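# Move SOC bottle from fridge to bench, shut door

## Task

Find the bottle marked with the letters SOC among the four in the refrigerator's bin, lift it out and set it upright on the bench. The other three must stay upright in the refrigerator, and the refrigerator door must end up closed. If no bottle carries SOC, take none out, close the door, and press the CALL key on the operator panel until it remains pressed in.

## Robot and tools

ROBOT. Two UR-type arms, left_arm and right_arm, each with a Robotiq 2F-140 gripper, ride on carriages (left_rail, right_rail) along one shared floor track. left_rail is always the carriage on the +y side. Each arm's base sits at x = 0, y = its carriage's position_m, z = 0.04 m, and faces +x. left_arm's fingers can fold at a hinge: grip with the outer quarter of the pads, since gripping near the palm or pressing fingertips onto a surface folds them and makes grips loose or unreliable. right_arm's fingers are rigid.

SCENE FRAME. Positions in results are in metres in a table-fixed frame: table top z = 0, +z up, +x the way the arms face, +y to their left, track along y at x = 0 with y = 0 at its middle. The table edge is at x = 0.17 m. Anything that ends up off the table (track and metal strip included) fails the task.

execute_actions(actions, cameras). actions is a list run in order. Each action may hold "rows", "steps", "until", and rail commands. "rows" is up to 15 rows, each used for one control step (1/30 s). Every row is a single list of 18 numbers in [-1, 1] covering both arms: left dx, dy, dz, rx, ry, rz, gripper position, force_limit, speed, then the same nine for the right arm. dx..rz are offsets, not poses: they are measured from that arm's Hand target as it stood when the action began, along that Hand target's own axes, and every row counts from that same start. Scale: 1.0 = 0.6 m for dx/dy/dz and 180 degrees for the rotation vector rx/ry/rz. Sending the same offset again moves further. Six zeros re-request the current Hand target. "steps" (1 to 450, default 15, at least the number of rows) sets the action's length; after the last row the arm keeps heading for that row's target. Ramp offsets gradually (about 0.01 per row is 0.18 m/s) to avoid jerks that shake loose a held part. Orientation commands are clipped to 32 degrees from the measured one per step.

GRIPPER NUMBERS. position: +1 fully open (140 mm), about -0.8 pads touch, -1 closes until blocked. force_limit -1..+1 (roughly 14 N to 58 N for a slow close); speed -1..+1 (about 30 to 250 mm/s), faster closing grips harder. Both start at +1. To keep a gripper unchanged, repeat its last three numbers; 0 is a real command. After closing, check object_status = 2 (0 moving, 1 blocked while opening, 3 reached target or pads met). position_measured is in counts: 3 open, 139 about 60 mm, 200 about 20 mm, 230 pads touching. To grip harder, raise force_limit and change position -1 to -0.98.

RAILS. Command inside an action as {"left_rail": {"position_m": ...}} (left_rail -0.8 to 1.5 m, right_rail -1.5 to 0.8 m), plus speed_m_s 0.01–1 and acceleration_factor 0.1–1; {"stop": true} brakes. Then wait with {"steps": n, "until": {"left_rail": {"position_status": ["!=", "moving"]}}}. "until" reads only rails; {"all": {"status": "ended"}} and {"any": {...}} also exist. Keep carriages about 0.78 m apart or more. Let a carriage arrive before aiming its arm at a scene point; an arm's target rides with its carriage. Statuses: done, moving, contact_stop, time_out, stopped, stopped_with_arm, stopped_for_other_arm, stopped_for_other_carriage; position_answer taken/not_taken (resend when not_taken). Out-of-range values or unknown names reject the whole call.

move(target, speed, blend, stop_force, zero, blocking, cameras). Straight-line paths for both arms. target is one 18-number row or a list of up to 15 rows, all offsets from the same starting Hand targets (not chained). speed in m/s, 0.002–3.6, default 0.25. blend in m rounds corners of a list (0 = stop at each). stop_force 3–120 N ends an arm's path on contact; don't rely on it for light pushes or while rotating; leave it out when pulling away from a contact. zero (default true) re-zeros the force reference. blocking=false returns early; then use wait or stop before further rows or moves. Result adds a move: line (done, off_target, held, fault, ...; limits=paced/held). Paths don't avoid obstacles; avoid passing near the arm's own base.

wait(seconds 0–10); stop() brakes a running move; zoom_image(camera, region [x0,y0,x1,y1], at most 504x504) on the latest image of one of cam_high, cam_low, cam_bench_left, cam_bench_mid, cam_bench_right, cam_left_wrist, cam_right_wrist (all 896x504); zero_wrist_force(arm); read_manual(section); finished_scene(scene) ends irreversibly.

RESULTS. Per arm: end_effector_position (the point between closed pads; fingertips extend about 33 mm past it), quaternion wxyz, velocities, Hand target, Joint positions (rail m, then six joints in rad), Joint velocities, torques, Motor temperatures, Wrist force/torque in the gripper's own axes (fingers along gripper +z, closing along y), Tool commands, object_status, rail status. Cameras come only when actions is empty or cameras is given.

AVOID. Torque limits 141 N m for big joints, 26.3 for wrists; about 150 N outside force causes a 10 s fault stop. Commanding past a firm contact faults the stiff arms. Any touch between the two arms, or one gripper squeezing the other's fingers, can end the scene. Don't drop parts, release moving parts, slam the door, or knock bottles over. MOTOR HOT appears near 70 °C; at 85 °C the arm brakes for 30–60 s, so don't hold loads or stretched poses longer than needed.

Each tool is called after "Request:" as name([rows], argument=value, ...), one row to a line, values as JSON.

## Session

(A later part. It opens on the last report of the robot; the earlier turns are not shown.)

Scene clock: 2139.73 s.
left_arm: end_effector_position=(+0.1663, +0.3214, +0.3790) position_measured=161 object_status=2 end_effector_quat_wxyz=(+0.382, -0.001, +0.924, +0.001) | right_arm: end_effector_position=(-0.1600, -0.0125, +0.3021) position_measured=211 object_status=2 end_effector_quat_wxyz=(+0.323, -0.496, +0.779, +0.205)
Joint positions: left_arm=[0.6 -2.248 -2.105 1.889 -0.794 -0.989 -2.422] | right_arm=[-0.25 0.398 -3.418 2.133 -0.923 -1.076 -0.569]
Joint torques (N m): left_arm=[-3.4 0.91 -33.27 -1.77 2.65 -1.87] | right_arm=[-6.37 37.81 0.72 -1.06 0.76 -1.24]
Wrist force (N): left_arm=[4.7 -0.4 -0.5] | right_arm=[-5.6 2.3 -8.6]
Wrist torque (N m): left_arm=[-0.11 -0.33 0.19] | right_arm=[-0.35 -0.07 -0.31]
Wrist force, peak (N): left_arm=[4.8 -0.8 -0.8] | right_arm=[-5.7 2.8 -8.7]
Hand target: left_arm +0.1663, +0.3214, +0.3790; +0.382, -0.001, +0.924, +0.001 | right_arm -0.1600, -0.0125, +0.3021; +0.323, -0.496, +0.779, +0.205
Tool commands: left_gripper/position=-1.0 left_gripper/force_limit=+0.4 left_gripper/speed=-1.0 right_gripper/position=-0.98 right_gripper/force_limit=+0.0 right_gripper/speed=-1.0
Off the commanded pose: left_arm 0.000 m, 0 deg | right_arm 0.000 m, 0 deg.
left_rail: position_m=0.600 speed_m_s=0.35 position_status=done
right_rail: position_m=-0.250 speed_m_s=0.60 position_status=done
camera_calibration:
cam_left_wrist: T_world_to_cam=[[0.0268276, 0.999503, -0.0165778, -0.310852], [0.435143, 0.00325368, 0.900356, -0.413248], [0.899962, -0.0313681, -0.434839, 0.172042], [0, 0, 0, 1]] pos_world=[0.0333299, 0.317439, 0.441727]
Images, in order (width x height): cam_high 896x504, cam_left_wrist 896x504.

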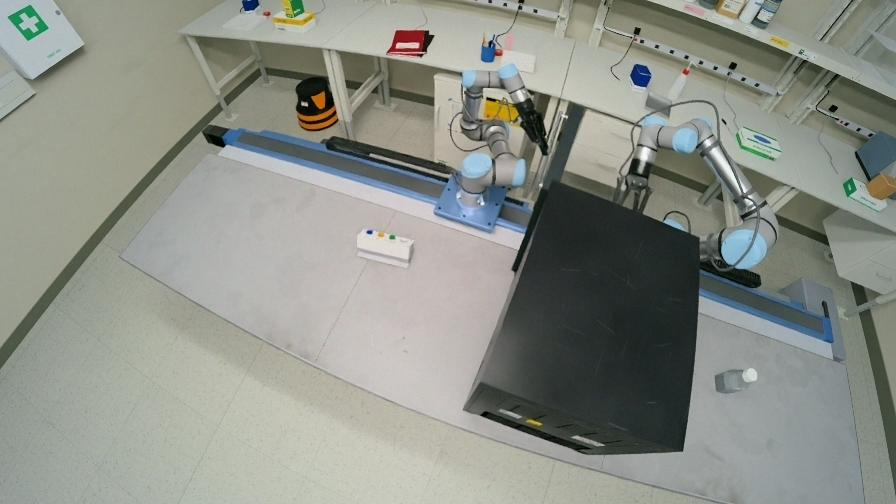

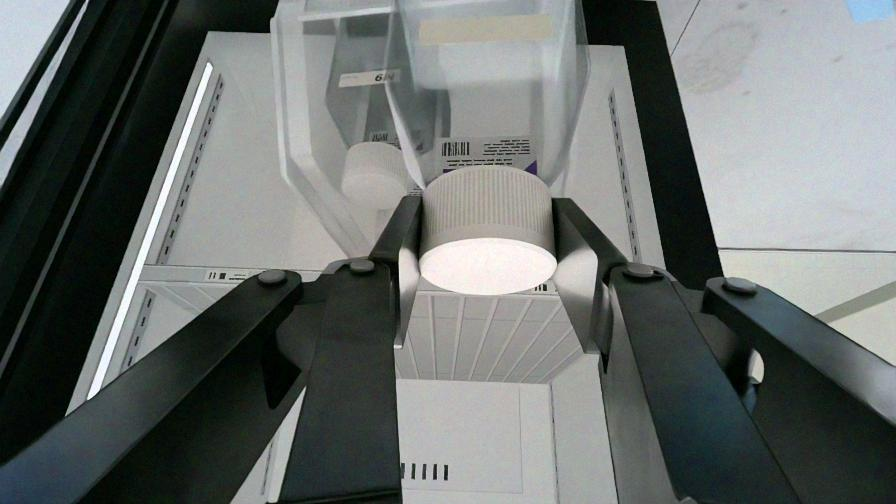

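Request:
zoom_image(camera="cam_left_wrist", region=[240, 0, 640, 300])

Scaled by 1.260 from the camera's 896x504 image, which has a finer 1280x720 frame.

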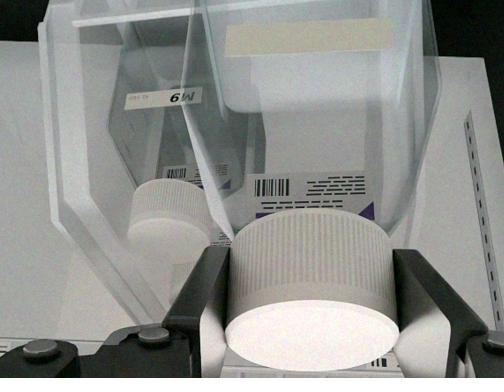

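Request:
execute_actions([
  {"left_rail":{"position_m":0.74},"steps":250,"until":{"left_rail":{"position_status":["!=","moving"]}}},
], cameras=["cam_left_wrist"])

Request:
zoom_image(camera="cam_left_wrist", region=[100, 0, 500, 300])

Scene clock: 2156.90 s.
left_arm: end_effector_position=(+0.1663, +0.4614, +0.3790) position_measured=161 object_status=2 end_effector_quat_wxyz=(+0.382, -0.001, +0.924, +0.001) | right_arm: end_effector_position=(-0.1600, -0.0125, +0.3021) position_measured=211 object_status=2 end_effector_quat_wxyz=(+0.323, -0.496, +0.779, +0.205)
Joint positions: left_arm=[0.74 -2.248 -2.105 1.889 -0.794 -0.989 -2.422] | right_arm=[-0.25 0.398 -3.418 2.133 -0.923 -1.076 -0.569]
Joint torques (N m): left_arm=[4.35 -10.5 -17.3 -0.99 2.93 -1.33] | right_arm=[-6.34 37.07 0.72 -1.13 0.9 -1.21]
Wrist force (N): left_arm=[4.5 -0.3 -0.9] | right_arm=[-5.5 2.6 -8.4]
Wrist torque (N m): left_arm=[-0.09 -0.29 0.18] | right_arm=[-0.29 -0.10 -0.32]
Wrist force, peak (N): left_arm=[4.5 -1.9 -0.6] | right_arm=[-5.6 2.5 -8.8]
Hand target: left_arm +0.1663, +0.4614, +0.3790; +0.382, -0.001, +0.924, +0.001 | right_arm -0.1600, -0.0125, +0.3021; +0.323, -0.496, +0.779, +0.205
Tool commands: left_gripper/position=-1.0 left_gripper/force_limit=+0.4 left_gripper/speed=-1.0 right_gripper/position=-0.98 right_gripper/force_limit=+0.0 right_gripper/speed=-1.0
Off the commanded pose: left_arm 0.000 m, 0 deg | right_arm 0.000 m, 0 deg.
left_rail: position_m=0.740 speed_m_s=0.35 position_status=done
right_rail: position_m=-0.250 speed_m_s=0.60 position_status=done
camera_calibration:
cam_left_wrist: T_world_to_cam=[[0.0268276, 0.999503, -0.0165778, -0.450782], [0.435143, 0.00325368, 0.900356, -0.413703], [0.899962, -0.0313681, -0.434839, 0.176433], [0, 0, 0, 1]] pos_world=[0.0333299, 0.457439, 0.441727]
Images, in order (width x height): cam_left_wrist 896x504.

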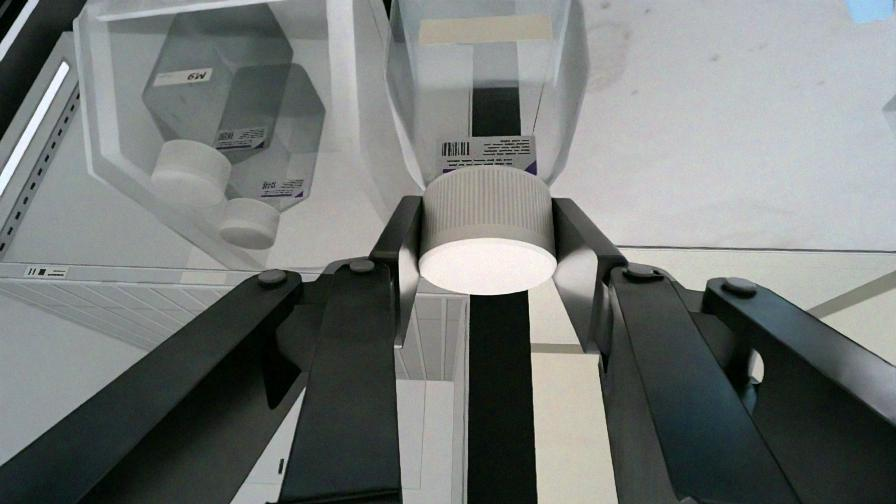

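Scaled by 1.260 from the camera's 896x504 image, which has a finer 1280x720 frame.

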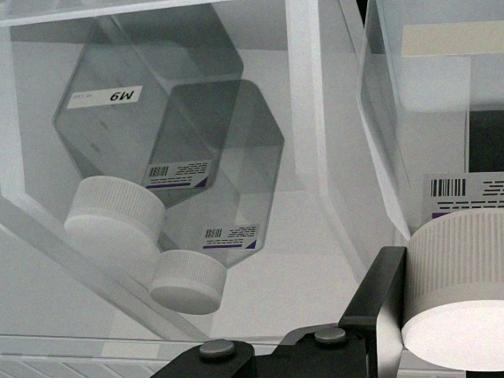

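Request:
execute_actions([
  {"left_rail":{"position_m":1.08},"steps":250,"until":{"left_rail":{"position_status":["!=","moving"]}}},
])

Request:
move(target=[-0.1302,0,0.4714,0,0,0,-1,0.4,-1,0,0,0,0,0,0,-0.98,0,-1], speed=0.15)

Request:
move(target=[0.0707,0,0.0707,0,0,0,-1,0.4,-1,0,0,0,0,0,0,-0.98,0,-1], speed=0.02, stop_force=4)

Request:
execute_actions([
  {"rows":[[0,0,0,0,0,0,-0.12,0.4,-1,0,0,0,0,0,0,-0.98,0,-1]],"steps":30},
])

Request:
move([
  [0,0,-0.2,0,0,0,-0.12,0.4,-1,0,0,0,0,0,0,-0.98,0,-1],
], speed=0.12, cameras=["cam_left_wrist"])

Scene clock: 2201.97 s.
left_arm: end_effector_position=(+0.1663, +0.8014, +0.3790) position_measured=161 object_status=2 end_effector_quat_wxyz=(+0.382, -0.001, +0.924, +0.001) | right_arm: end_effector_position=(-0.1600, -0.0125, +0.3021) position_measured=211 object_status=2 end_effector_quat_wxyz=(+0.323, -0.496, +0.779, +0.205)
Joint positions: left_arm=[1.08 -2.248 -2.105 1.889 -0.794 -0.989 -2.422] | right_arm=[-0.25 0.398 -3.418 2.133 -0.923 -1.076 -0.569]
Joint torques (N m): left_arm=[-5.66 10.01 -18.44 -0.75 3.09 -0.57] | right_arm=[-5.43 36.36 0.47 -1.13 0.74 -1.14]
Wrist force (N): left_arm=[4.3 -0.5 -0.5] | right_arm=[-5.3 2.3 -8.5]
Wrist torque (N m): left_arm=[-0.11 -0.24 0.19] | right_arm=[-0.36 -0.12 -0.31]
Wrist force, peak (N): left_arm=[4.9 -0.6 -0.7] | right_arm=[-5.6 2.6 -8.8]
Hand target: left_arm +0.1663, +0.8014, +0.3790; +0.382, -0.001, +0.924, +0.001 | right_arm -0.1600, -0.0125, +0.3021; +0.323, -0.496, +0.779, +0.205
Tool commands: left_gripper/position=-1.0 left_gripper/force_limit=+0.4 left_gripper/speed=-1.0 right_gripper/position=-0.98 right_gripper/force_limit=+0.0 right_gripper/speed=-1.0
Off the commanded pose: left_arm 0.000 m, 0 deg | right_arm 0.000 m, 0 deg.
left_rail: position_m=1.080 speed_m_s=0.35 position_status=done
right_rail: position_m=-0.250 speed_m_s=0.60 position_status=done

Scene clock: 2204.57 s.
left_arm: end_effector_position=(+0.4213, +0.8020, +0.2340) position_measured=161 object_status=2 end_effector_quat_wxyz=(+0.382, -0.001, +0.924, +0.001) | right_arm: end_effector_position=(-0.1600, -0.0125, +0.3021) position_measured=211 object_status=2 end_effector_quat_wxyz=(+0.323, -0.496, +0.779, +0.205)
Joint positions: left_arm=[1.08 -1.343 -1.886 2.346 -2.25 -0.811 -1.256] | right_arm=[-0.25 0.398 -3.418 2.133 -0.923 -1.076 -0.569]
Joint torques (N m): left_arm=[6.74 2.44 -16.27 -5.25 0.45 1.9] | right_arm=[-4.53 37.44 0.54 -1.24 0.77 -1.1]
Wrist force (N): left_arm=[4.5 -0.2 -0.6] | right_arm=[-4.8 2.5 -8.0]
Wrist torque (N m): left_arm=[-0.07 -0.27 0.05] | right_arm=[-0.31 -0.11 -0.32]
Wrist force, peak (N): left_arm=[5.0 -0.4 -2.4] | right_arm=[-5.7 2.7 -8.6]
Hand target: left_arm +0.4213, +0.8020, +0.2340; +0.382, -0.001, +0.924, +0.001 | right_arm -0.1600, -0.0125, +0.3021; +0.323, -0.496, +0.779, +0.205
Off the commanded pose: left_arm 0.000 m, 0 deg | right_arm 0.000 m, 0 deg.
left_rail: position_m=1.080 speed_m_s=0.35 position_status=done
right_rail: position_m=-0.250 speed_m_s=0.60 position_status=done
move: done

Scene clock: 2208.53 s.
left_arm: end_effector_position=(+0.4213, +0.8021, +0.1790) position_measured=161 object_status=2 end_effector_quat_wxyz=(+0.382, -0.001, +0.924, +0.001) | right_arm: end_effector_position=(-0.1600, -0.0125, +0.3021) position_measured=211 object_status=2 end_effector_quat_wxyz=(+0.323, -0.496, +0.779, +0.205)
Joint positions: left_arm=[1.08 -1.343 -1.785 2.444 -2.449 -0.811 -1.257] | right_arm=[-0.25 0.398 -3.418 2.133 -0.923 -1.076 -0.569]
Joint torques (N m): left_arm=[6.6 -26.69 -36.69 -3.46 3.84 0.97] | right_arm=[-4.89 36.56 0.98 -1.19 0.9 -1.18]
Wrist force (N): left_arm=[4.8 0.3 -0.7] | right_arm=[-5.3 2.4 -8.6]
Wrist torque (N m): left_arm=[0.04 -0.35 0.08] | right_arm=[-0.34 -0.13 -0.32]
Wrist force, peak (N): left_arm=[-5.9 -2.1 -14.9] | right_arm=[-5.6 2.6 -8.7]
Hand target: left_arm +0.4213, +0.8021, +0.1790; +0.382, -0.001, +0.924, +0.001 (not the last commanded pose) | right_arm -0.1600, -0.0125, +0.3021; +0.323, -0.496, +0.779, +0.205
Off the commanded pose: left_arm 0.005 m, 0 deg | right_arm 0.000 m, 0 deg.
left_rail: position_m=1.080 speed_m_s=0.35 position_status=done
right_rail: position_m=-0.250 speed_m_s=0.60 position_status=done
move: contact (left_arm)

Scene clock: 2209.73 s.
left_arm: end_effector_position=(+0.4213, +0.8021, +0.1790) position_measured=144 object_status=3 end_effector_quat_wxyz=(+0.382, -0.001, +0.924, +0.001) | right_arm: end_effector_position=(-0.1600, -0.0125, +0.3021) position_measured=211 object_status=2 end_effector_quat_wxyz=(+0.323, -0.496, +0.779, +0.205)
Joint positions: left_arm=[1.08 -1.343 -1.785 2.444 -2.449 -0.811 -1.257] | right_arm=[-0.25 0.398 -3.418 2.133 -0.923 -1.076 -0.569]
Joint torques (N m): left_arm=[4.82 -17.88 -22.75 -4.56 -0.62 1.47] | right_arm=[-5.3 36.94 1.17 -1.25 0.88 -1.21]
Wrist force (N): left_arm=[2.3 0.2 -3.6] | right_arm=[-5.2 2.5 -8.4]
Wrist torque (N m): left_arm=[0.01 -0.43 0.08] | right_arm=[-0.31 -0.11 -0.32]
Wrist force, peak (N): left_arm=[5.5 0.2 -0.8] | right_arm=[-5.8 2.7 -8.6]
Hand target: left_arm +0.4213, +0.8021, +0.1790; +0.382, -0.001, +0.924, +0.001 | right_arm -0.1600, -0.0125, +0.3021; +0.323, -0.496, +0.779, +0.205
Off the commanded pose: left_arm 0.000 m, 0 deg | right_arm 0.000 m, 0 deg.
left_rail: position_m=1.080 speed_m_s=0.35 position_status=done
right_rail: position_m=-0.250 speed_m_s=0.60 position_status=done

Scene clock: 2211.33 s.
left_arm: end_effector_position=(+0.3365, +0.8018, +0.2639) position_measured=144 object_status=3 end_effector_quat_wxyz=(+0.382, -0.001, +0.924, +0.001) | right_arm: end_effector_position=(-0.1600, -0.0125, +0.3021) position_measured=211 object_status=2 end_effector_quat_wxyz=(+0.323, -0.496, +0.779, +0.205)
Joint positions: left_arm=[1.08 -1.631 -2.093 2.3 -1.715 -0.788 -1.658] | right_arm=[-0.25 0.398 -3.418 2.133 -0.923 -1.076 -0.569]
Joint torques (N m): left_arm=[-5.8 -15.08 -39.48 -1.28 3.33 -1.96] | right_arm=[-4.7 36.35 0.21 -1.34 0.8 -1.19]
Wrist force (N): left_arm=[2.7 -0.1 -3.8] | right_arm=[-5.0 2.6 -8.2]
Wrist torque (N m): left_arm=[-0.03 -0.52 0.21] | right_arm=[-0.29 -0.13 -0.32]
Wrist force, peak (N): left_arm=[2.7 0.0 -4.7] | right_arm=[-5.5 2.6 -8.6]
Hand target: left_arm +0.3365, +0.8018, +0.2639; +0.382, -0.001, +0.924, +0.001 | right_arm -0.1600, -0.0125, +0.3021; +0.323, -0.496, +0.779, +0.205
Off the commanded pose: left_arm 0.000 m, 0 deg | right_arm 0.000 m, 0 deg.
left_rail: position_m=1.080 speed_m_s=0.35 position_status=done
right_rail: position_m=-0.250 speed_m_s=0.60 position_status=done
move: done
camera_calibration:
cam_left_wrist: T_world_to_cam=[[0.0267811, 0.999506, -0.016445, -0.797526], [0.435259, 0.00315025, 0.9003, -0.385208], [0.899907, -0.0312688, -0.43496, -0.0162308], [0, 0, 0, 1]] pos_world=[0.20363, 0.797838, 0.326628]
Images, in order (width x height): cam_left_wrist 896x504.

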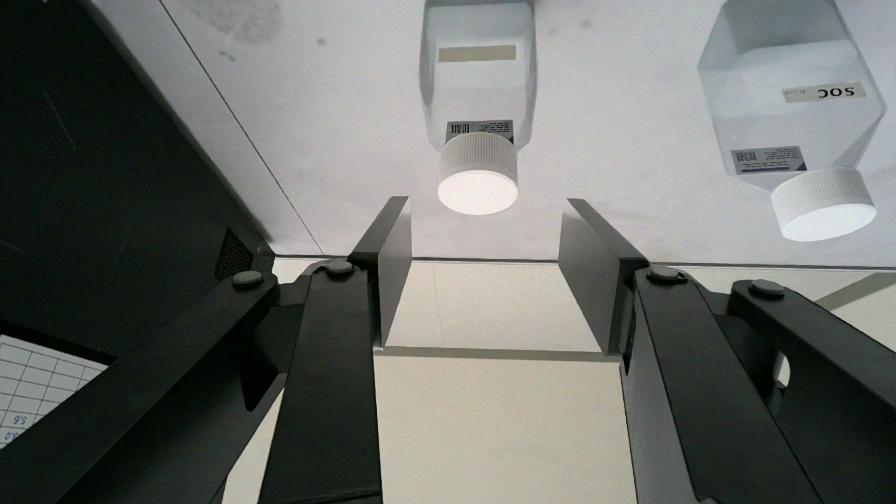

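Request:
move(target=[0.0589,0,-0.3417,0,0,0,-1,-0.5,-0.5,0,0,0,0,0,0,-0.98,0,-1], speed=0.2)

Request:
execute_actions([
  {"left_rail":{"position_m":0.6,"acceleration_factor":0.5},"steps":250,"until":{"left_rail":{"position_status":["!=","moving"]}}},
], cameras=["cam_left_wrist"])

Request:
zoom_image(camera="cam_left_wrist", region=[230, 0, 650, 260])

Scene clock: 2219.93 s.
left_arm: end_effector_position=(+0.1667, +0.8014, +0.3841) position_measured=232 object_status=3 end_effector_quat_wxyz=(+0.382, -0.001, +0.924, +0.001) | right_arm: end_effector_position=(-0.1600, -0.0125, +0.3021) position_measured=211 object_status=2 end_effector_quat_wxyz=(+0.323, -0.496, +0.779, +0.205)
Joint positions: left_arm=[1.08 -2.247 -2.103 1.875 -0.784 -0.989 -2.42] | right_arm=[-0.25 0.398 -3.418 2.133 -0.923 -1.076 -0.569]
Joint torques (N m): left_arm=[-6.05 14.18 -38.28 -0.11 -0.95 -2.19] | right_arm=[-4.53 36.13 0.62 -1.3 0.86 -1.12]
Wrist force (N): left_arm=[2.2 0.1 -3.3] | right_arm=[-5.4 2.4 -8.6]
Wrist torque (N m): left_arm=[0.02 -0.41 0.19] | right_arm=[-0.35 -0.13 -0.32]
Wrist force, peak (N): left_arm=[2.5 0.2 -5.3] | right_arm=[-5.5 2.7 -8.9]
Hand target: left_arm +0.1667, +0.8014, +0.3841; +0.382, -0.001, +0.924, +0.001 | right_arm -0.1600, -0.0125, +0.3021; +0.323, -0.496, +0.779, +0.205
Off the commanded pose: left_arm 0.000 m, 0 deg | right_arm 0.000 m, 0 deg.
left_rail: position_m=1.080 speed_m_s=0.35 position_status=done
right_rail: position_m=-0.250 speed_m_s=0.60 position_status=done
move: done

Scene clock: 2222.27 s.
left_arm: end_effector_position=(+0.1667, +0.3214, +0.3841) position_measured=232 object_status=3 end_effector_quat_wxyz=(+0.382, -0.001, +0.924, +0.001) | right_arm: end_effector_position=(-0.1600, -0.0125, +0.3021) position_measured=211 object_status=2 end_effector_quat_wxyz=(+0.323, -0.496, +0.779, +0.205)
Joint positions: left_arm=[0.6 -2.247 -2.103 1.875 -0.783 -0.989 -2.42] | right_arm=[-0.25 0.398 -3.418 2.133 -0.923 -1.076 -0.569]
Joint torques (N m): left_arm=[-1.8 7.61 -28.95 -2.08 0.39 -1.88] | right_arm=[-3.82 36.31 0.8 -1.29 0.88 -1.09]
Wrist force (N): left_arm=[2.6 -0.3 -3.5] | right_arm=[-4.6 2.6 -8.2]
Wrist torque (N m): left_arm=[-0.07 -0.47 0.19] | right_arm=[-0.29 -0.15 -0.32]
Wrist force, peak (N): left_arm=[2.7 0.9 -3.8] | right_arm=[-5.6 2.5 -8.9]
Hand target: left_arm +0.1667, +0.3214, +0.3841; +0.382, -0.001, +0.924, +0.001 | right_arm -0.1600, -0.0125, +0.3021; +0.323, -0.496, +0.779, +0.205
Tool commands: left_gripper/position=-1.0 left_gripper/force_limit=-0.5 left_gripper/speed=-0.5 right_gripper/position=-0.98 right_gripper/force_limit=+0.0 right_gripper/speed=-1.0
Off the commanded pose: left_arm 0.000 m, 0 deg | right_arm 0.000 m, 0 deg.
left_rail: position_m=0.600 speed_m_s=0.35 position_status=done
right_rail: position_m=-0.250 speed_m_s=0.60 position_status=done
camera_calibration:
cam_left_wrist: T_world_to_cam=[[0.0267798, 0.999506, -0.0164449, -0.310837], [0.435139, 0.00315491, 0.900358, -0.417983], [0.899965, -0.0312672, -0.43484, 0.173868], [0, 0, 0, 1]] pos_world=[0.0337297, 0.317438, 0.446828]
Images, in order (width x height): cam_left_wrist 896x504.

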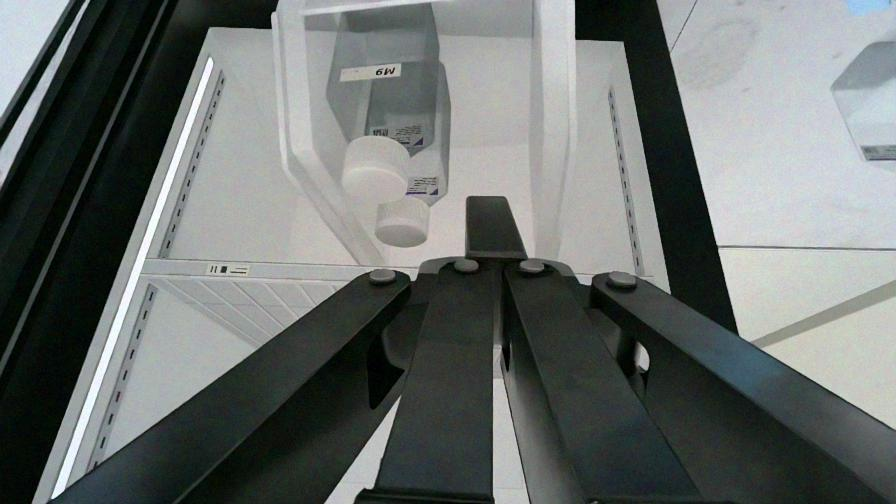

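Scaled by 1.200 from the camera's 896x504 image, which has a finer 1280x720 frame.

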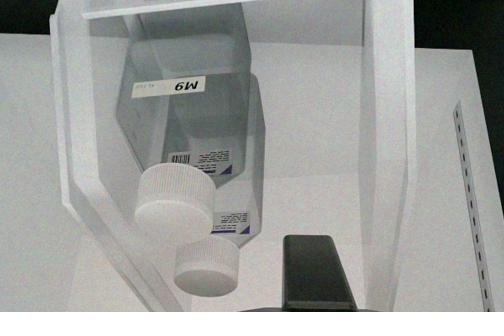

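Request:
execute_actions([
  {"left_rail":{"position_m":0.8,"acceleration_factor":0.5},"steps":250,"until":{"left_rail":{"position_status":["!=","moving"]}}},
])

Request:
move(target=[0.3026,-0.319,0.2043,0,-0.1111,0,-1,-0.5,-0.5,0,0,0,0,0,0,-0.98,0,-1], speed=0.15, cameras=["cam_left_wrist"])

Scene clock: 2247.03 s.
left_arm: end_effector_position=(+0.1667, +0.5214, +0.3841) position_measured=232 object_status=3 end_effector_quat_wxyz=(+0.382, -0.001, +0.924, +0.001) | right_arm: end_effector_position=(-0.1600, -0.0125, +0.3021) position_measured=211 object_status=2 end_effector_quat_wxyz=(+0.323, -0.496, +0.779, +0.205)
Joint positions: left_arm=[0.8 -2.247 -2.103 1.875 -0.783 -0.989 -2.42] | right_arm=[-0.25 0.398 -3.418 2.133 -0.923 -1.076 -0.569]
Joint torques (N m): left_arm=[4.35 -4.53 -19.68 -2.42 2.23 -0.99] | right_arm=[-3.92 36.18 0.58 -1.44 0.9 -1.27]
Wrist force (N): left_arm=[2.4 0.0 -3.6] | right_arm=[-5.6 2.5 -8.7]
Wrist torque (N m): left_arm=[-0.02 -0.44 0.18] | right_arm=[-0.31 -0.07 -0.31]
Wrist force, peak (N): left_arm=[2.5 -0.5 -4.0] | right_arm=[-5.6 2.6 -8.9]
Hand target: left_arm +0.1667, +0.5214, +0.3841; +0.382, -0.001, +0.924, +0.001 | right_arm -0.1600, -0.0125, +0.3021; +0.323, -0.496, +0.779, +0.205
Tool commands: left_gripper/position=-1.0 left_gripper/force_limit=-0.5 left_gripper/speed=-0.5 right_gripper/position=-0.98 right_gripper/force_limit=+0.0 right_gripper/speed=-1.0
Off the commanded pose: left_arm 0.000 m, 0 deg | right_arm 0.000 m, 0 deg.
left_rail: position_m=0.800 speed_m_s=0.35 position_status=done
right_rail: position_m=-0.250 speed_m_s=0.60 position_status=done

Scene clock: 2249.50 s.
left_arm: end_effector_position=(+0.1251, +0.3300, +0.1690) position_measured=232 object_status=3 end_effector_quat_wxyz=(+0.537, -0.001, +0.844, +0.001) | right_arm: end_effector_position=(-0.1600, -0.0125, +0.3021) position_measured=211 object_status=2 end_effector_quat_wxyz=(+0.323, -0.496, +0.779, +0.205)
Joint positions: left_arm=[0.8 -2.164 -1.329 1.98 -1.346 -0.723 -2.582] | right_arm=[-0.25 0.398 -3.418 2.133 -0.923 -1.076 -0.569]
Joint torques (N m): left_arm=[6.8 -16.96 -32.71 -2.14 2.64 -1.83] | right_arm=[-3.01 36.78 0.12 -1.4 0.9 -1.32]
Wrist force (N): left_arm=[2.4 0.0 -4.5] | right_arm=[-5.5 2.5 -8.5]
Wrist torque (N m): left_arm=[0.01 -0.42 0.23] | right_arm=[-0.31 -0.10 -0.32]
Wrist force, peak (N): left_arm=[3.7 -1.1 -4.0] | right_arm=[-5.5 2.6 -8.7]
Hand target: left_arm +0.1251, +0.3300, +0.1690; +0.537, -0.001, +0.844, +0.001 | right_arm -0.1600, -0.0125, +0.3021; +0.323, -0.496, +0.779, +0.205
Off the commanded pose: left_arm 0.000 m, 0 deg | right_arm 0.000 m, 0 deg.
left_rail: position_m=0.800 speed_m_s=0.35 position_status=done
right_rail: position_m=-0.250 speed_m_s=0.60 position_status=done
move: done
camera_calibration:
cam_left_wrist: T_world_to_cam=[[0.030952, 0.999505, -0.00560845, -0.324194], [0.101129, 0.00245073, 0.99487, -0.180132], [0.994392, -0.0313605, -0.101003, 0.0497947], [0, 0, 0, 1]] pos_world=[-0.0212644, 0.326037, 0.18242]
Images, in order (width x height): cam_left_wrist 896x504.

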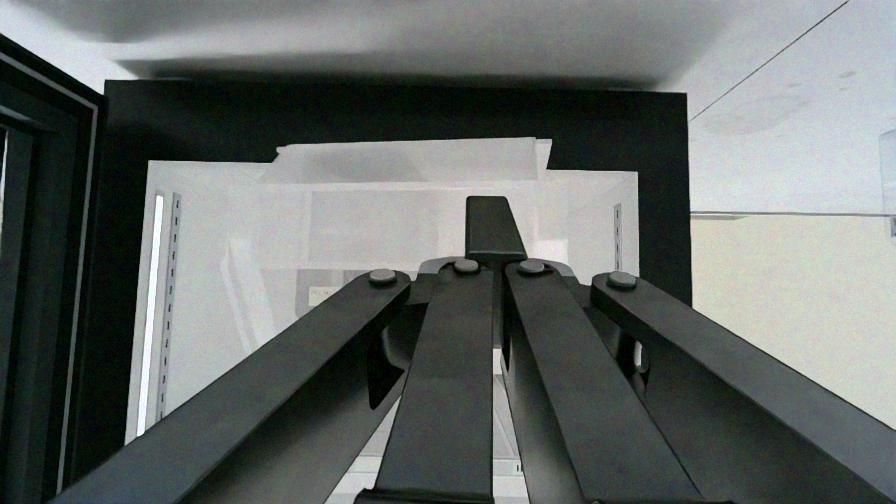

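Request:
move(target=[-0.0528,0,0.1133,0,0,0,-1,-0.5,-0.5,0,0,0,0,0,0,-0.98,0,-1], speed=0.03, stop_force=20, cameras=["cam_left_wrist"])

Scene clock: 2263.13 s.
left_arm: end_effector_position=(+0.2001, +0.3302, +0.1688) position_measured=232 object_status=3 end_effector_quat_wxyz=(+0.537, -0.001, +0.844, +0.001) | right_arm: end_effector_position=(-0.1600, -0.0125, +0.3021) position_measured=211 object_status=2 end_effector_quat_wxyz=(+0.323, -0.496, +0.779, +0.205)
Joint positions: left_arm=[0.8 -2.026 -1.372 2.064 -1.506 -0.622 -2.43] | right_arm=[-0.25 0.398 -3.418 2.133 -0.923 -1.076 -0.569]
Joint torques (N m): left_arm=[8.94 -41.22 -9.02 -2.42 3.41 1.92] | right_arm=[-2.72 35.5 0.08 -1.5 0.88 -1.23]
Wrist force (N): left_arm=[4.1 0.8 -8.3] | right_arm=[-4.7 1.9 -7.5]
Wrist torque (N m): left_arm=[-0.10 -0.45 0.06] | right_arm=[-0.27 -0.14 -0.31]
Wrist force, peak (N): left_arm=[3.6 0.9 -8.8] | right_arm=[-5.5 2.5 -8.9]
Hand target: left_arm +0.2001, +0.3302, +0.1688; +0.537, -0.001, +0.844, +0.001 | right_arm -0.1600, -0.0125, +0.3021; +0.323, -0.496, +0.779, +0.205
Off the commanded pose: left_arm 0.000 m, 0 deg | right_arm 0.000 m, 0 deg.
left_rail: position_m=0.800 speed_m_s=0.35 position_status=done
right_rail: position_m=-0.250 speed_m_s=0.60 position_status=done
move: done
camera_calibration:
cam_left_wrist: T_world_to_cam=[[0.0309526, 0.999505, -0.00560886, -0.326716], [0.10103, 0.00245422, 0.99488, -0.187615], [0.994402, -0.0313608, -0.100904, -0.0248068], [0, 0, 0, 1]] pos_world=[0.0537354, 0.326237, 0.182319]
Images, in order (width x height): cam_left_wrist 896x504.

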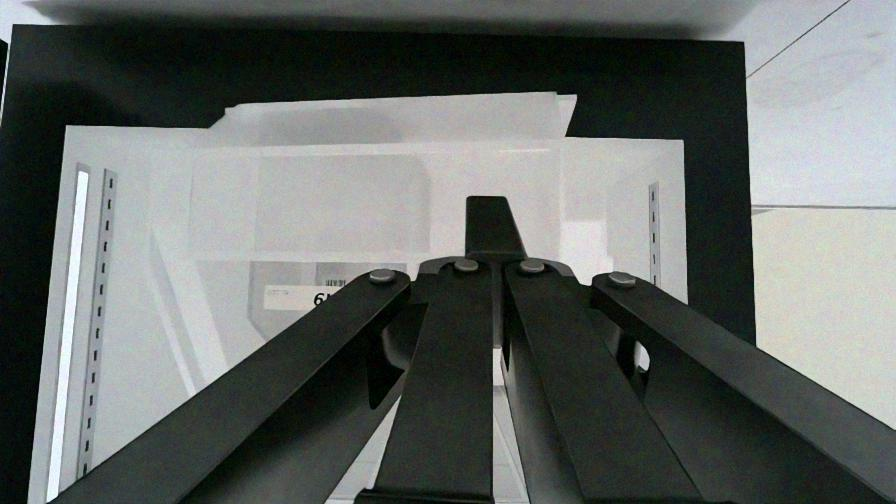

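Request:
move(target=[-0.0282,0,0.0604,0,0,0,-1,-0.5,-0.5,0,0,0,0,0,0,-0.98,0,-1], speed=0.03, stop_force=20, cameras=["cam_left_wrist"])

Scene clock: 2272.20 s.
left_arm: end_effector_position=(+0.2401, +0.3303, +0.1688) position_measured=232 object_status=3 end_effector_quat_wxyz=(+0.537, -0.001, +0.844, +0.001) | right_arm: end_effector_position=(-0.1600, -0.0125, +0.3021) position_measured=211 object_status=2 end_effector_quat_wxyz=(+0.323, -0.496, +0.779, +0.205)
Joint positions: left_arm=[0.8 -1.945 -1.384 2.101 -1.621 -0.569 -2.322] | right_arm=[-0.25 0.398 -3.418 2.133 -0.923 -1.076 -0.569]
Joint torques (N m): left_arm=[8.21 -41.37 -8.37 -2.79 3.47 1.83] | right_arm=[-2.22 35.62 0.52 -1.41 0.99 -1.2]
Wrist force (N): left_arm=[2.5 0.8 -9.5] | right_arm=[-5.3 1.6 -7.7]
Wrist torque (N m): left_arm=[-0.15 -0.45 0.04] | right_arm=[-0.29 -0.10 -0.31]
Wrist force, peak (N): left_arm=[2.5 0.8 -9.5] | right_arm=[-5.8 1.8 -8.3]
Hand target: left_arm +0.2401, +0.3303, +0.1688; +0.537, -0.001, +0.844, +0.001 | right_arm -0.1600, -0.0125, +0.3021; +0.323, -0.496, +0.779, +0.205
Off the commanded pose: left_arm 0.000 m, 0 deg | right_arm 0.000 m, 0 deg.
left_rail: position_m=0.800 speed_m_s=0.35 position_status=done
right_rail: position_m=-0.250 speed_m_s=0.60 position_status=done
move: done
camera_calibration:
cam_left_wrist: T_world_to_cam=[[0.0309526, 0.999505, -0.00560886, -0.328054], [0.10103, 0.00245422, 0.99488, -0.191657], [0.994402, -0.0313608, -0.100904, -0.0645797], [0, 0, 0, 1]] pos_world=[0.0937354, 0.326337, 0.182319]
Images, in order (width x height): cam_left_wrist 896x504.

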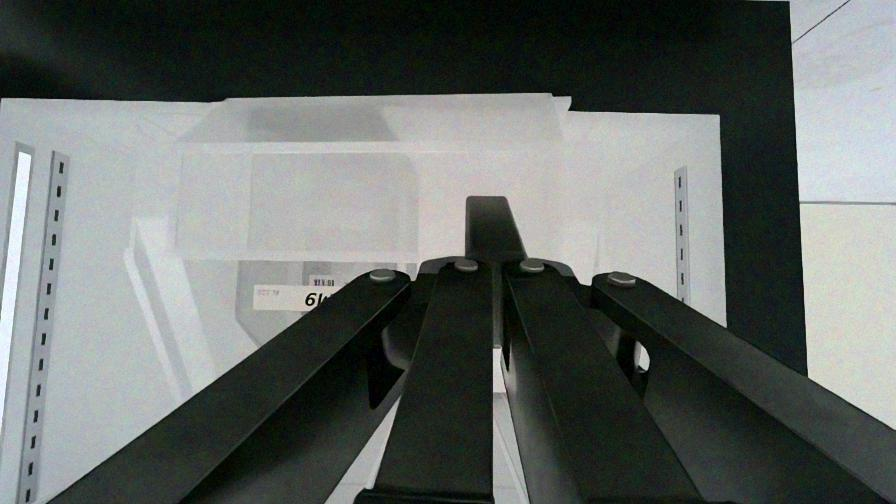

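Request:
move([
  [-0.003,0,-0.1118,0,0,0,-1,-0.5,-0.5,0,0,0,0,0,0,-0.98,0,-1],
  [-0.2602,-0.0333,-0.195,0,0.1111,0,-0.05,-0.5,-0.5,0,0,0,0,0,0,-0.98,0,-1],
], speed=0.15, cameras=["cam_left_wrist"])

Request:
zoom_image(camera="cam_left_wrist", region=[230, 0, 650, 260])

Scene clock: 2293.67 s.
left_arm: end_effector_position=(+0.2003, +0.3101, +0.3598) position_measured=135 object_status=0 end_effector_quat_wxyz=(+0.382, -0.001, +0.924, +0.001) | right_arm: end_effector_position=(-0.1600, -0.0125, +0.3021) position_measured=211 object_status=2 end_effector_quat_wxyz=(+0.323, -0.496, +0.779, +0.205)
Joint positions: left_arm=[0.8 -1.885 -1.605 1.65 -1.314 -0.835 -2.004] | right_arm=[-0.25 0.398 -3.418 2.133 -0.923 -1.076 -0.569]
Joint torques (N m): left_arm=[6.13 -10.94 -38.94 -0.65 -0.5 1.74] | right_arm=[-1.24 35.72 0.51 -1.28 0.97 -1.12]
Wrist force (N): left_arm=[2.1 0.2 -3.4] | right_arm=[-5.2 2.5 -8.4]
Wrist torque (N m): left_arm=[0.05 -0.39 0.05] | right_arm=[-0.33 -0.12 -0.32]
Wrist force, peak (N): left_arm=[2.6 0.8 -9.6] | right_arm=[-5.3 2.4 -9.0]
Hand target: left_arm +0.2003, +0.3101, +0.3598; +0.382, -0.001, +0.924, +0.001 | right_arm -0.1600, -0.0125, +0.3021; +0.323, -0.496, +0.779, +0.205
Off the commanded pose: left_arm 0.000 m, 0 deg | right_arm 0.000 m, 0 deg.
left_rail: position_m=0.800 speed_m_s=0.35 position_status=done
right_rail: position_m=-0.250 speed_m_s=0.60 position_status=done
move: done
camera_calibration:
cam_left_wrist: T_world_to_cam=[[0.0267798, 0.999506, -0.0164449, -0.300844], [0.435139, 0.00315491, 0.900358, -0.410733], [0.899965, -0.0312672, -0.43484, 0.13262], [0, 0, 0, 1]] pos_world=[0.0674297, 0.306138, 0.422528]
Images, in order (width x height): cam_left_wrist 896x504.

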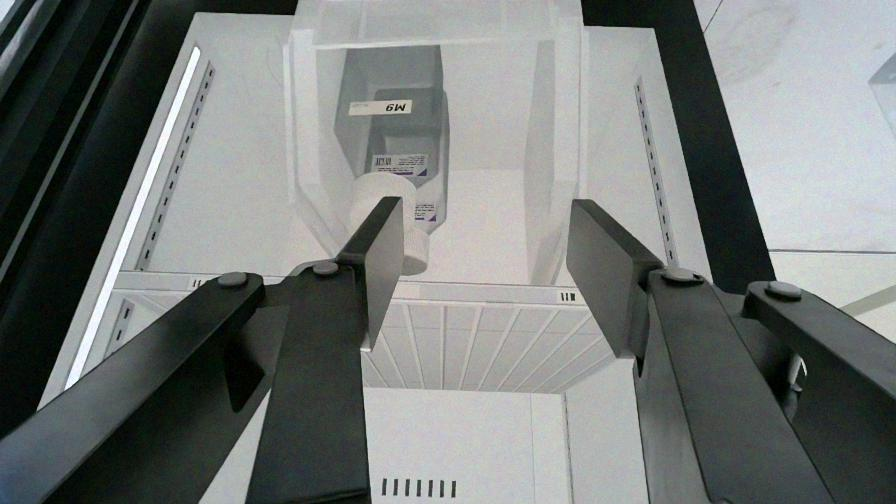

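Scaled by 1.200 from the camera's 896x504 image, which has a finer 1280x720 frame.

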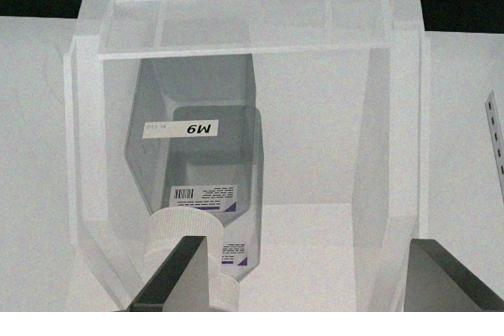

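Request:
move(target=[0,0.345,0,0,-0.1111,0,-0.05,-0.5,-0.5,0,0,0,0,0,0,-0.98,0,-1], speed=0.2)

Request:
execute_actions([
  {"left_rail":{"position_m":1.085,"acceleration_factor":0.5},"steps":250,"until":{"left_rail":{"position_status":["!=","moving"]}}},
])

Scene clock: 2322.83 s.
left_arm: end_effector_position=(+0.1999, +0.5171, +0.3599) position_measured=135 object_status=3 end_effector_quat_wxyz=(+0.537, -0.001, +0.844, +0.001) | right_arm: end_effector_position=(-0.1600, -0.0125, +0.3021) position_measured=211 object_status=2 end_effector_quat_wxyz=(+0.323, -0.496, +0.779, +0.205)
Joint positions: left_arm=[0.8 -2.321 -2.021 2.049 -0.629 -0.848 -2.716] | right_arm=[-0.25 0.398 -3.418 2.133 -0.923 -1.076 -0.569]
Joint torques (N m): left_arm=[-5.24 -15.87 -13.11 1.28 -1.24 -2.02] | right_arm=[-1.4 35.31 -0.09 -1.45 0.84 -1.16]
Wrist force (N): left_arm=[2.5 0.1 -3.9] | right_arm=[-5.6 2.4 -8.8]
Wrist torque (N m): left_arm=[0.02 -0.43 0.23] | right_arm=[-0.34 -0.06 -0.31]
Wrist force, peak (N): left_arm=[2.5 -0.1 -4.7] | right_arm=[-5.6 2.6 -9.0]
Hand target: left_arm +0.1999, +0.5171, +0.3599; +0.537, -0.001, +0.844, +0.001 | right_arm -0.1600, -0.0125, +0.3021; +0.323, -0.496, +0.779, +0.205
Off the commanded pose: left_arm 0.000 m, 0 deg | right_arm 0.000 m, 0 deg.
left_rail: position_m=0.800 speed_m_s=0.35 position_status=done
right_rail: position_m=-0.250 speed_m_s=0.60 position_status=done
move: done

Scene clock: 2324.63 s.
left_arm: end_effector_position=(+0.1999, +0.8021, +0.3599) position_measured=135 object_status=3 end_effector_quat_wxyz=(+0.537, -0.001, +0.844, +0.001) | right_arm: end_effector_position=(-0.1600, -0.0125, +0.3021) position_measured=211 object_status=2 end_effector_quat_wxyz=(+0.323, -0.496, +0.779, +0.205)
Joint positions: left_arm=[1.085 -2.321 -2.021 2.05 -0.629 -0.848 -2.716] | right_arm=[-0.25 0.398 -3.418 2.133 -0.923 -1.076 -0.569]
Joint torques (N m): left_arm=[-3.93 -5.45 -18.59 -0.02 -0.38 -1.91] | right_arm=[-1.23 34.49 -0.56 -1.36 0.85 -1.05]
Wrist force (N): left_arm=[2.4 0.0 -4.7] | right_arm=[-5.0 2.5 -8.4]
Wrist torque (N m): left_arm=[-0.01 -0.40 0.23] | right_arm=[-0.34 -0.14 -0.32]
Wrist force, peak (N): left_arm=[2.4 -1.1 -4.7] | right_arm=[-5.5 2.5 -9.0]
Hand target: left_arm +0.1999, +0.8021, +0.3599; +0.537, -0.001, +0.844, +0.001 | right_arm -0.1600, -0.0125, +0.3021; +0.323, -0.496, +0.779, +0.205
Tool commands: left_gripper/position=-0.05 left_gripper/force_limit=-0.5 left_gripper/speed=-0.5 right_gripper/position=-0.98 right_gripper/force_limit=+0.0 right_gripper/speed=-1.0
Off the commanded pose: left_arm 0.000 m, 0 deg | right_arm 0.000 m, 0 deg.
left_rail: position_m=1.085 speed_m_s=0.35 position_status=done
right_rail: position_m=-0.250 speed_m_s=0.60 position_status=done

Request:
move([
  [0.1347,0,0.3123,0,0,0,-0.05,-0.5,-0.5,0,0,0,0,0,0,-0.98,0,-1],
  [0.1347,0,0.4623,0,0,0,-0.05,-0.5,-0.5,0,0,0,0,0,0,-0.98,0,-1],
], speed=[0.15,0.07], blend=0.01, stop_force=10, cameras=["cam_left_wrist"])

Scene clock: 2342.33 s.
left_arm: end_effector_position=(+0.4169, +0.8027, +0.1692) position_measured=135 object_status=3 end_effector_quat_wxyz=(+0.537, -0.001, +0.844, +0.001) | right_arm: end_effector_position=(-0.1600, -0.0125, +0.3021) position_measured=211 object_status=2 end_effector_quat_wxyz=(+0.323, -0.496, +0.779, +0.205)
Joint positions: left_arm=[1.085 -1.564 -1.651 2.632 -2.56 -0.437 -1.561] | right_arm=[-0.25 0.398 -3.418 2.133 -0.923 -1.076 -0.569]
Joint torques (N m): left_arm=[6.59 2.05 -4.85 -4.42 -0.05 1.86] | right_arm=[-0.47 34 -0.91 -1.39 0.74 -1.13]
Wrist force (N): left_arm=[2.5 -0.3 -4.4] | right_arm=[-5.0 2.6 -8.5]
Wrist torque (N m): left_arm=[-0.07 -0.42 0.06] | right_arm=[-0.30 -0.12 -0.32]
Wrist force, peak (N): left_arm=[1.9 -0.4 -5.7] | right_arm=[-5.7 2.5 -8.9]
Hand target: left_arm +0.4169, +0.8027, +0.1692; +0.537, -0.001, +0.844, +0.001 | right_arm -0.1600, -0.0125, +0.3021; +0.323, -0.496, +0.779, +0.205
Off the commanded pose: left_arm 0.000 m, 0 deg | right_arm 0.000 m, 0 deg.
left_rail: position_m=1.085 speed_m_s=0.35 position_status=done
right_rail: position_m=-0.250 speed_m_s=0.60 position_status=done
move: done
camera_calibration:
cam_left_wrist: T_world_to_cam=[[0.0309526, 0.999505, -0.00560886, -0.805691], [0.10103, 0.00245422, 0.99488, -0.211076], [0.994402, -0.0313608, -0.100904, -0.225535], [0, 0, 0, 1]] pos_world=[0.270535, 0.798737, 0.182719]
Images, in order (width x height): cam_left_wrist 896x504.

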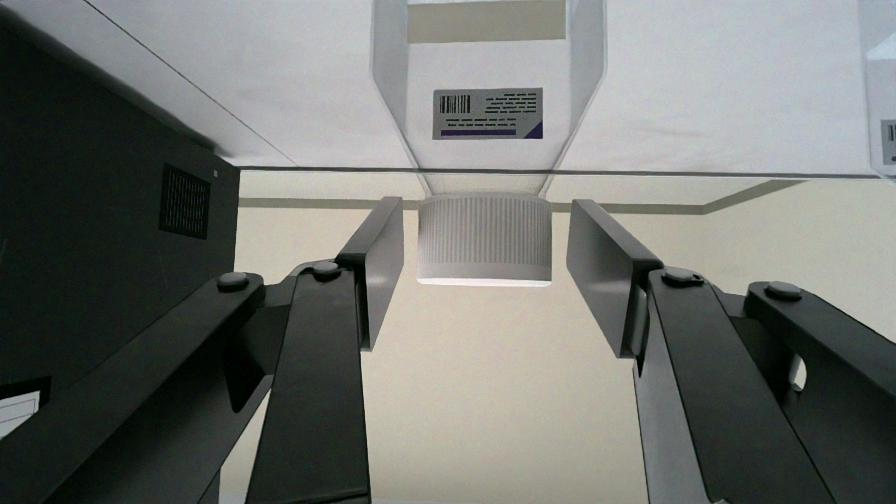

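Request:
execute_actions([
  {"rows":[[0,0,0,0,0,0,-1,0.4,-1,0,0,0,0,0,0,-0.98,0,-1]],"steps":60},
])

Request:
move([
  [-0.0906,0,-0.0423,0,0,0,-1,0.4,-1,0,0,0,0,0,0,-0.98,0,-1],
  [-0.05,0,-0.5233,0,0,0,-1,0.4,-1,0,0,0,0,0,0,-0.98,0,-1],
], speed=0.12, blend=0.02)

Request:
execute_actions([
  {"left_rail":{"position_m":0.6,"speed_m_s":0.35,"acceleration_factor":0.25},"steps":250,"until":{"left_rail":{"position_status":["!=","moving"]}}},
], cameras=["cam_left_wrist"])

Scene clock: 2353.13 s.
left_arm: end_effector_position=(+0.4169, +0.8027, +0.1692) position_measured=161 object_status=2 end_effector_quat_wxyz=(+0.537, -0.001, +0.844, +0.001) | right_arm: end_effector_position=(-0.1600, -0.0125, +0.3021) position_measured=211 object_status=2 end_effector_quat_wxyz=(+0.323, -0.496, +0.779, +0.205)
Joint positions: left_arm=[1.085 -1.564 -1.651 2.632 -2.56 -0.438 -1.561] | right_arm=[-0.25 0.398 -3.418 2.133 -0.923 -1.076 -0.569]
Joint torques (N m): left_arm=[6.81 -1.55 -8.48 -2.23 2.64 0.74] | right_arm=[-0.85 33.53 -0.56 -1.53 0.47 -1.16]
Wrist force (N): left_arm=[0.1 -0.6 -6.7] | right_arm=[-4.6 2.6 -8.1]
Wrist torque (N m): left_arm=[-0.14 -0.35 0.21] | right_arm=[-0.31 -0.18 -0.32]
Wrist force, peak (N): left_arm=[-0.4 -0.4 -7.0] | right_arm=[-5.7 2.5 -9.1]
Hand target: left_arm +0.4169, +0.8027, +0.1692; +0.537, -0.001, +0.844, +0.001 | right_arm -0.1600, -0.0125, +0.3021; +0.323, -0.496, +0.779, +0.205
Off the commanded pose: left_arm 0.000 m, 0 deg | right_arm 0.000 m, 0 deg.
left_rail: position_m=1.085 speed_m_s=0.35 position_status=done
right_rail: position_m=-0.250 speed_m_s=0.60 position_status=done

Scene clock: 2356.53 s.
left_arm: end_effector_position=(+0.1452, +0.8020, +0.3294) position_measured=161 object_status=2 end_effector_quat_wxyz=(+0.537, -0.001, +0.844, +0.001) | right_arm: end_effector_position=(-0.1600, -0.0125, +0.3021) position_measured=211 object_status=2 end_effector_quat_wxyz=(+0.323, -0.496, +0.779, +0.205)
Joint positions: left_arm=[1.085 -2.457 -1.944 2.076 -0.674 -0.963 -2.809] | right_arm=[-0.25 0.398 -3.418 2.133 -0.923 -1.076 -0.569]
Joint torques (N m): left_arm=[-5.79 7.83 -37.79 2.37 -1.07 -2.05] | right_arm=[-0.41 33.75 -1.16 -1.41 0.36 -1.07]
Wrist force (N): left_arm=[5.7 -0.2 -2.7] | right_arm=[-5.3 2.8 -8.8]
Wrist torque (N m): left_arm=[-0.04 -0.35 0.22] | right_arm=[-0.25 -0.13 -0.31]
Wrist force, peak (N): left_arm=[7.7 0.5 -2.0] | right_arm=[-5.7 2.5 -8.8]
Hand target: left_arm +0.1452, +0.8020, +0.3294; +0.537, -0.001, +0.844, +0.001 | right_arm -0.1600, -0.0125, +0.3021; +0.323, -0.496, +0.779, +0.205
Off the commanded pose: left_arm 0.000 m, 0 deg | right_arm 0.000 m, 0 deg.
left_rail: position_m=1.085 speed_m_s=0.35 position_status=done
right_rail: position_m=-0.250 speed_m_s=0.60 position_status=done
move: done

Scene clock: 2359.60 s.
left_arm: end_effector_position=(+0.1452, +0.3170, +0.3294) position_measured=161 object_status=2 end_effector_quat_wxyz=(+0.537, -0.001, +0.844, +0.001) | right_arm: end_effector_position=(-0.1600, -0.0125, +0.3021) position_measured=211 object_status=2 end_effector_quat_wxyz=(+0.323, -0.496, +0.779, +0.205)
Joint positions: left_arm=[0.6 -2.457 -1.944 2.076 -0.674 -0.963 -2.809] | right_arm=[-0.25 0.398 -3.418 2.133 -0.923 -1.076 -0.569]
Joint torques (N m): left_arm=[-3.07 0.3 -30.61 1.42 0.3 -1.63] | right_arm=[-1.2 34.1 -1.26 -1.48 0.43 -0.99]
Wrist force (N): left_arm=[5.7 -0.5 -2.8] | right_arm=[-4.5 2.7 -8.3]
Wrist torque (N m): left_arm=[-0.08 -0.30 0.22] | right_arm=[-0.30 -0.17 -0.32]
Wrist force, peak (N): left_arm=[6.2 0.0 -2.9] | right_arm=[-5.4 2.7 -8.9]
Hand target: left_arm +0.1452, +0.3170, +0.3294; +0.537, -0.001, +0.844, +0.001 | right_arm -0.1600, -0.0125, +0.3021; +0.323, -0.496, +0.779, +0.205
Tool commands: left_gripper/position=-1.0 left_gripper/force_limit=+0.4 left_gripper/speed=-1.0 right_gripper/position=-0.98 right_gripper/force_limit=+0.0 right_gripper/speed=-1.0
Off the commanded pose: left_arm 0.000 m, 0 deg | right_arm 0.000 m, 0 deg.
left_rail: position_m=0.600 speed_m_s=0.35 position_status=done
right_rail: position_m=-0.250 speed_m_s=0.60 position_status=done
camera_calibration:
cam_left_wrist: T_world_to_cam=[[0.0309526, 0.999505, -0.00560886, -0.310923], [0.10103, 0.00245422, 0.99488, -0.341814], [0.994402, -0.0313608, -0.100904, 0.0455771], [0, 0, 0, 1]] pos_world=[-0.00116459, 0.313037, 0.342919]
Images, in order (width x height): cam_left_wrist 896x504.

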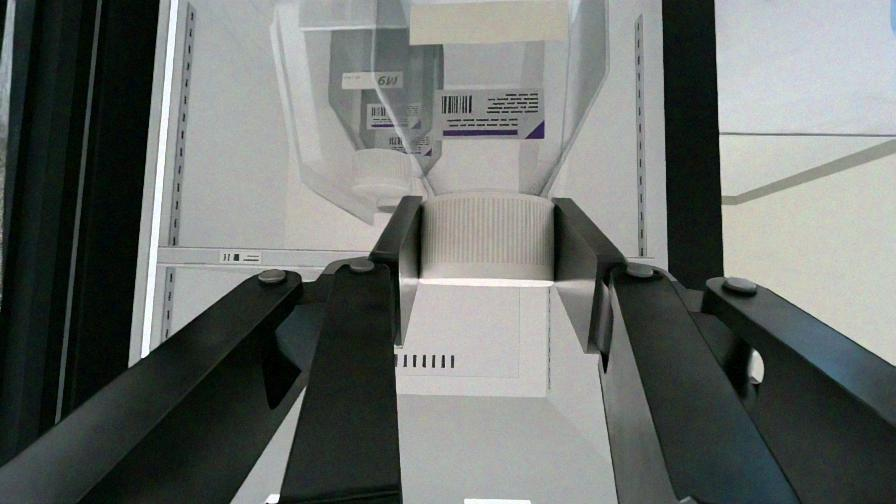

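Request:
move([
  [-0.043,0,-0.0242,0,-0.1556,0,-1,0.4,-1,0,0,0,0,0,0,-0.98,0,-1],
  [-0.0737,0,0.0887,0,-0.1556,0,-1,0.4,-1,0,0,0,0,0,0,-0.98,0,-1],
], speed=0.08, blend=0.01, cameras=["cam_left_wrist"])

Scene clock: 2379.03 s.
left_arm: end_effector_position=(+0.2121, +0.3171, +0.3469) position_measured=161 object_status=2 end_effector_quat_wxyz=(+0.725, +0.000, +0.689, +0.001) | right_arm: end_effector_position=(-0.1600, -0.0125, +0.3021) position_measured=211 object_status=2 end_effector_quat_wxyz=(+0.323, -0.496, +0.779, +0.205)
Joint positions: left_arm=[0.6 -2.366 -1.727 2.238 -0.44 -0.798 -3.191] | right_arm=[-0.25 0.398 -3.418 2.133 -0.923 -1.076 -0.569]
Joint torques (N m): left_arm=[6.41 -24.82 -8.85 1.44 1.18 -1.9] | right_arm=[-0.46 32.24 -1.35 -1.49 0.23 -1.06]
Wrist force (N): left_arm=[6.2 -0.4 -5.2] | right_arm=[-5.2 2.3 -9.0]
Wrist torque (N m): left_arm=[-0.08 -0.13 0.24] | right_arm=[-0.37 -0.16 -0.32]
Wrist force, peak (N): left_arm=[6.2 -0.3 -5.8] | right_arm=[-5.3 2.7 -9.1]
Hand target: left_arm +0.2122, +0.3171, +0.3469; +0.725, +0.000, +0.689, +0.001 | right_arm -0.1600, -0.0125, +0.3021; +0.323, -0.496, +0.779, +0.205
Off the commanded pose: left_arm 0.000 m, 0 deg | right_arm 0.000 m, 0 deg.
left_rail: position_m=0.600 speed_m_s=0.35 position_status=done
right_rail: position_m=-0.250 speed_m_s=0.60 position_status=done
move: done
camera_calibration:
cam_left_wrist: T_world_to_cam=[[0.0300734, 0.999491, 0.0106054, -0.318456], [-0.377974, 0.0015491, 0.925815, -0.240108], [0.925328, -0.0318509, 0.377829, -0.170446], [0, 0, 0, 1]] pos_world=[0.0765408, 0.313237, 0.290072]
Images, in order (width x height): cam_left_wrist 896x504.

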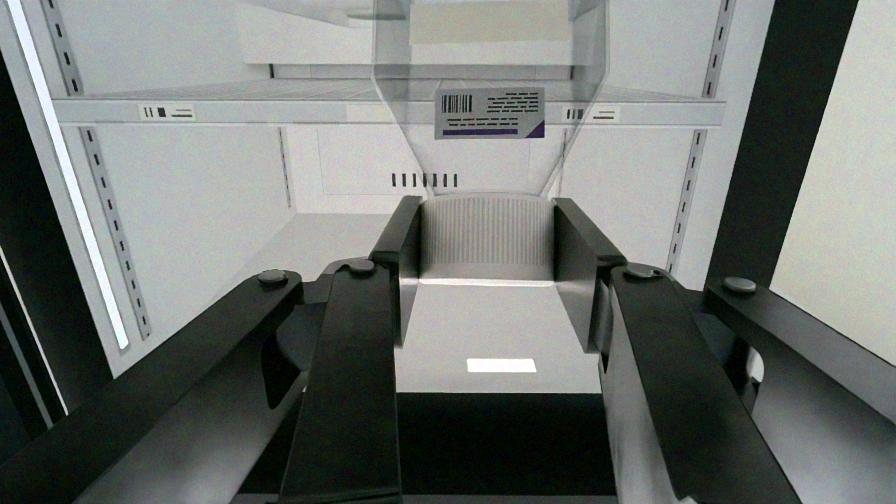

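Request:
move(target=[0.166,0,0.0772,0,0,0,-1,0.4,-1,0,0,0,0,0,0,-0.98,0,-1], speed=0.04, stop_force=7, cameras=["cam_left_wrist"])

Scene clock: 2389.97 s.
left_arm: end_effector_position=(+0.2635, +0.3173, +0.2498) position_measured=161 object_status=2 end_effector_quat_wxyz=(+0.725, +0.000, +0.689, +0.001) | right_arm: end_effector_position=(-0.1600, -0.0125, +0.3021) position_measured=211 object_status=2 end_effector_quat_wxyz=(+0.323, -0.496, +0.779, +0.205)
Joint positions: left_arm=[0.6 -2.218 -1.562 2.411 -0.764 -0.651 -3.208] | right_arm=[-0.25 0.398 -3.418 2.133 -0.923 -1.076 -0.569]
Joint torques (N m): left_arm=[7.91 -0.23 -3.09 1.29 1.38 -1.86] | right_arm=[0.17 31.46 -1.63 -1.43 0.15 -1.06]
Wrist force (N): left_arm=[5.9 -0.4 -5.4] | right_arm=[-5.0 2.7 -8.5]
Wrist torque (N m): left_arm=[-0.07 -0.04 0.22] | right_arm=[-0.27 -0.16 -0.31]
Wrist force, peak (N): left_arm=[6.4 0.0 -5.7] | right_arm=[-5.1 2.7 -9.2]
Hand target: left_arm +0.2635, +0.3173, +0.2498; +0.725, +0.000, +0.689, +0.001 | right_arm -0.1600, -0.0125, +0.3021; +0.323, -0.496, +0.779, +0.205
Off the commanded pose: left_arm 0.000 m, 0 deg | right_arm 0.000 m, 0 deg.
left_rail: position_m=0.600 speed_m_s=0.35 position_status=done
right_rail: position_m=-0.250 speed_m_s=0.60 position_status=done
move: done
camera_calibration:
cam_left_wrist: T_world_to_cam=[[0.0299813, 0.999495, 0.0105667, -0.319053], [-0.377974, 0.00155018, 0.925815, -0.130784], [0.92533, -0.0317511, 0.37783, -0.181349], [0, 0, 0, 1]] pos_world=[0.12794, 0.313337, 0.192972]
Images, in order (width x height): cam_left_wrist 896x504.

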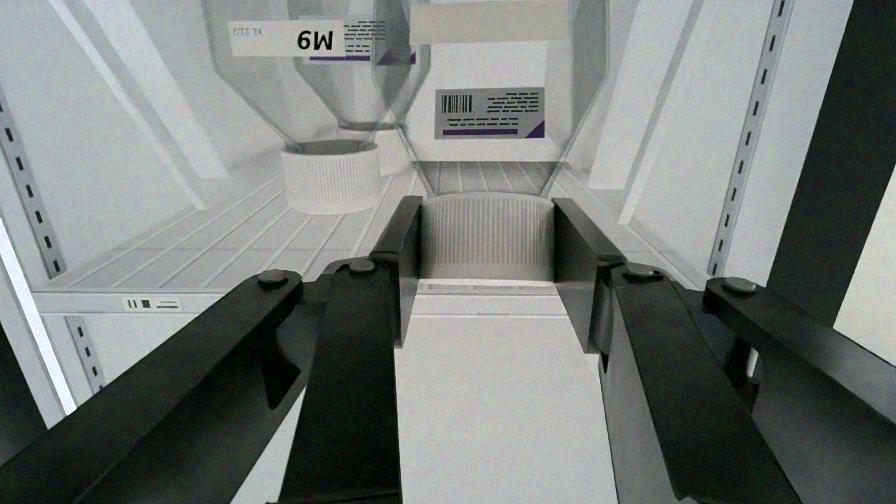

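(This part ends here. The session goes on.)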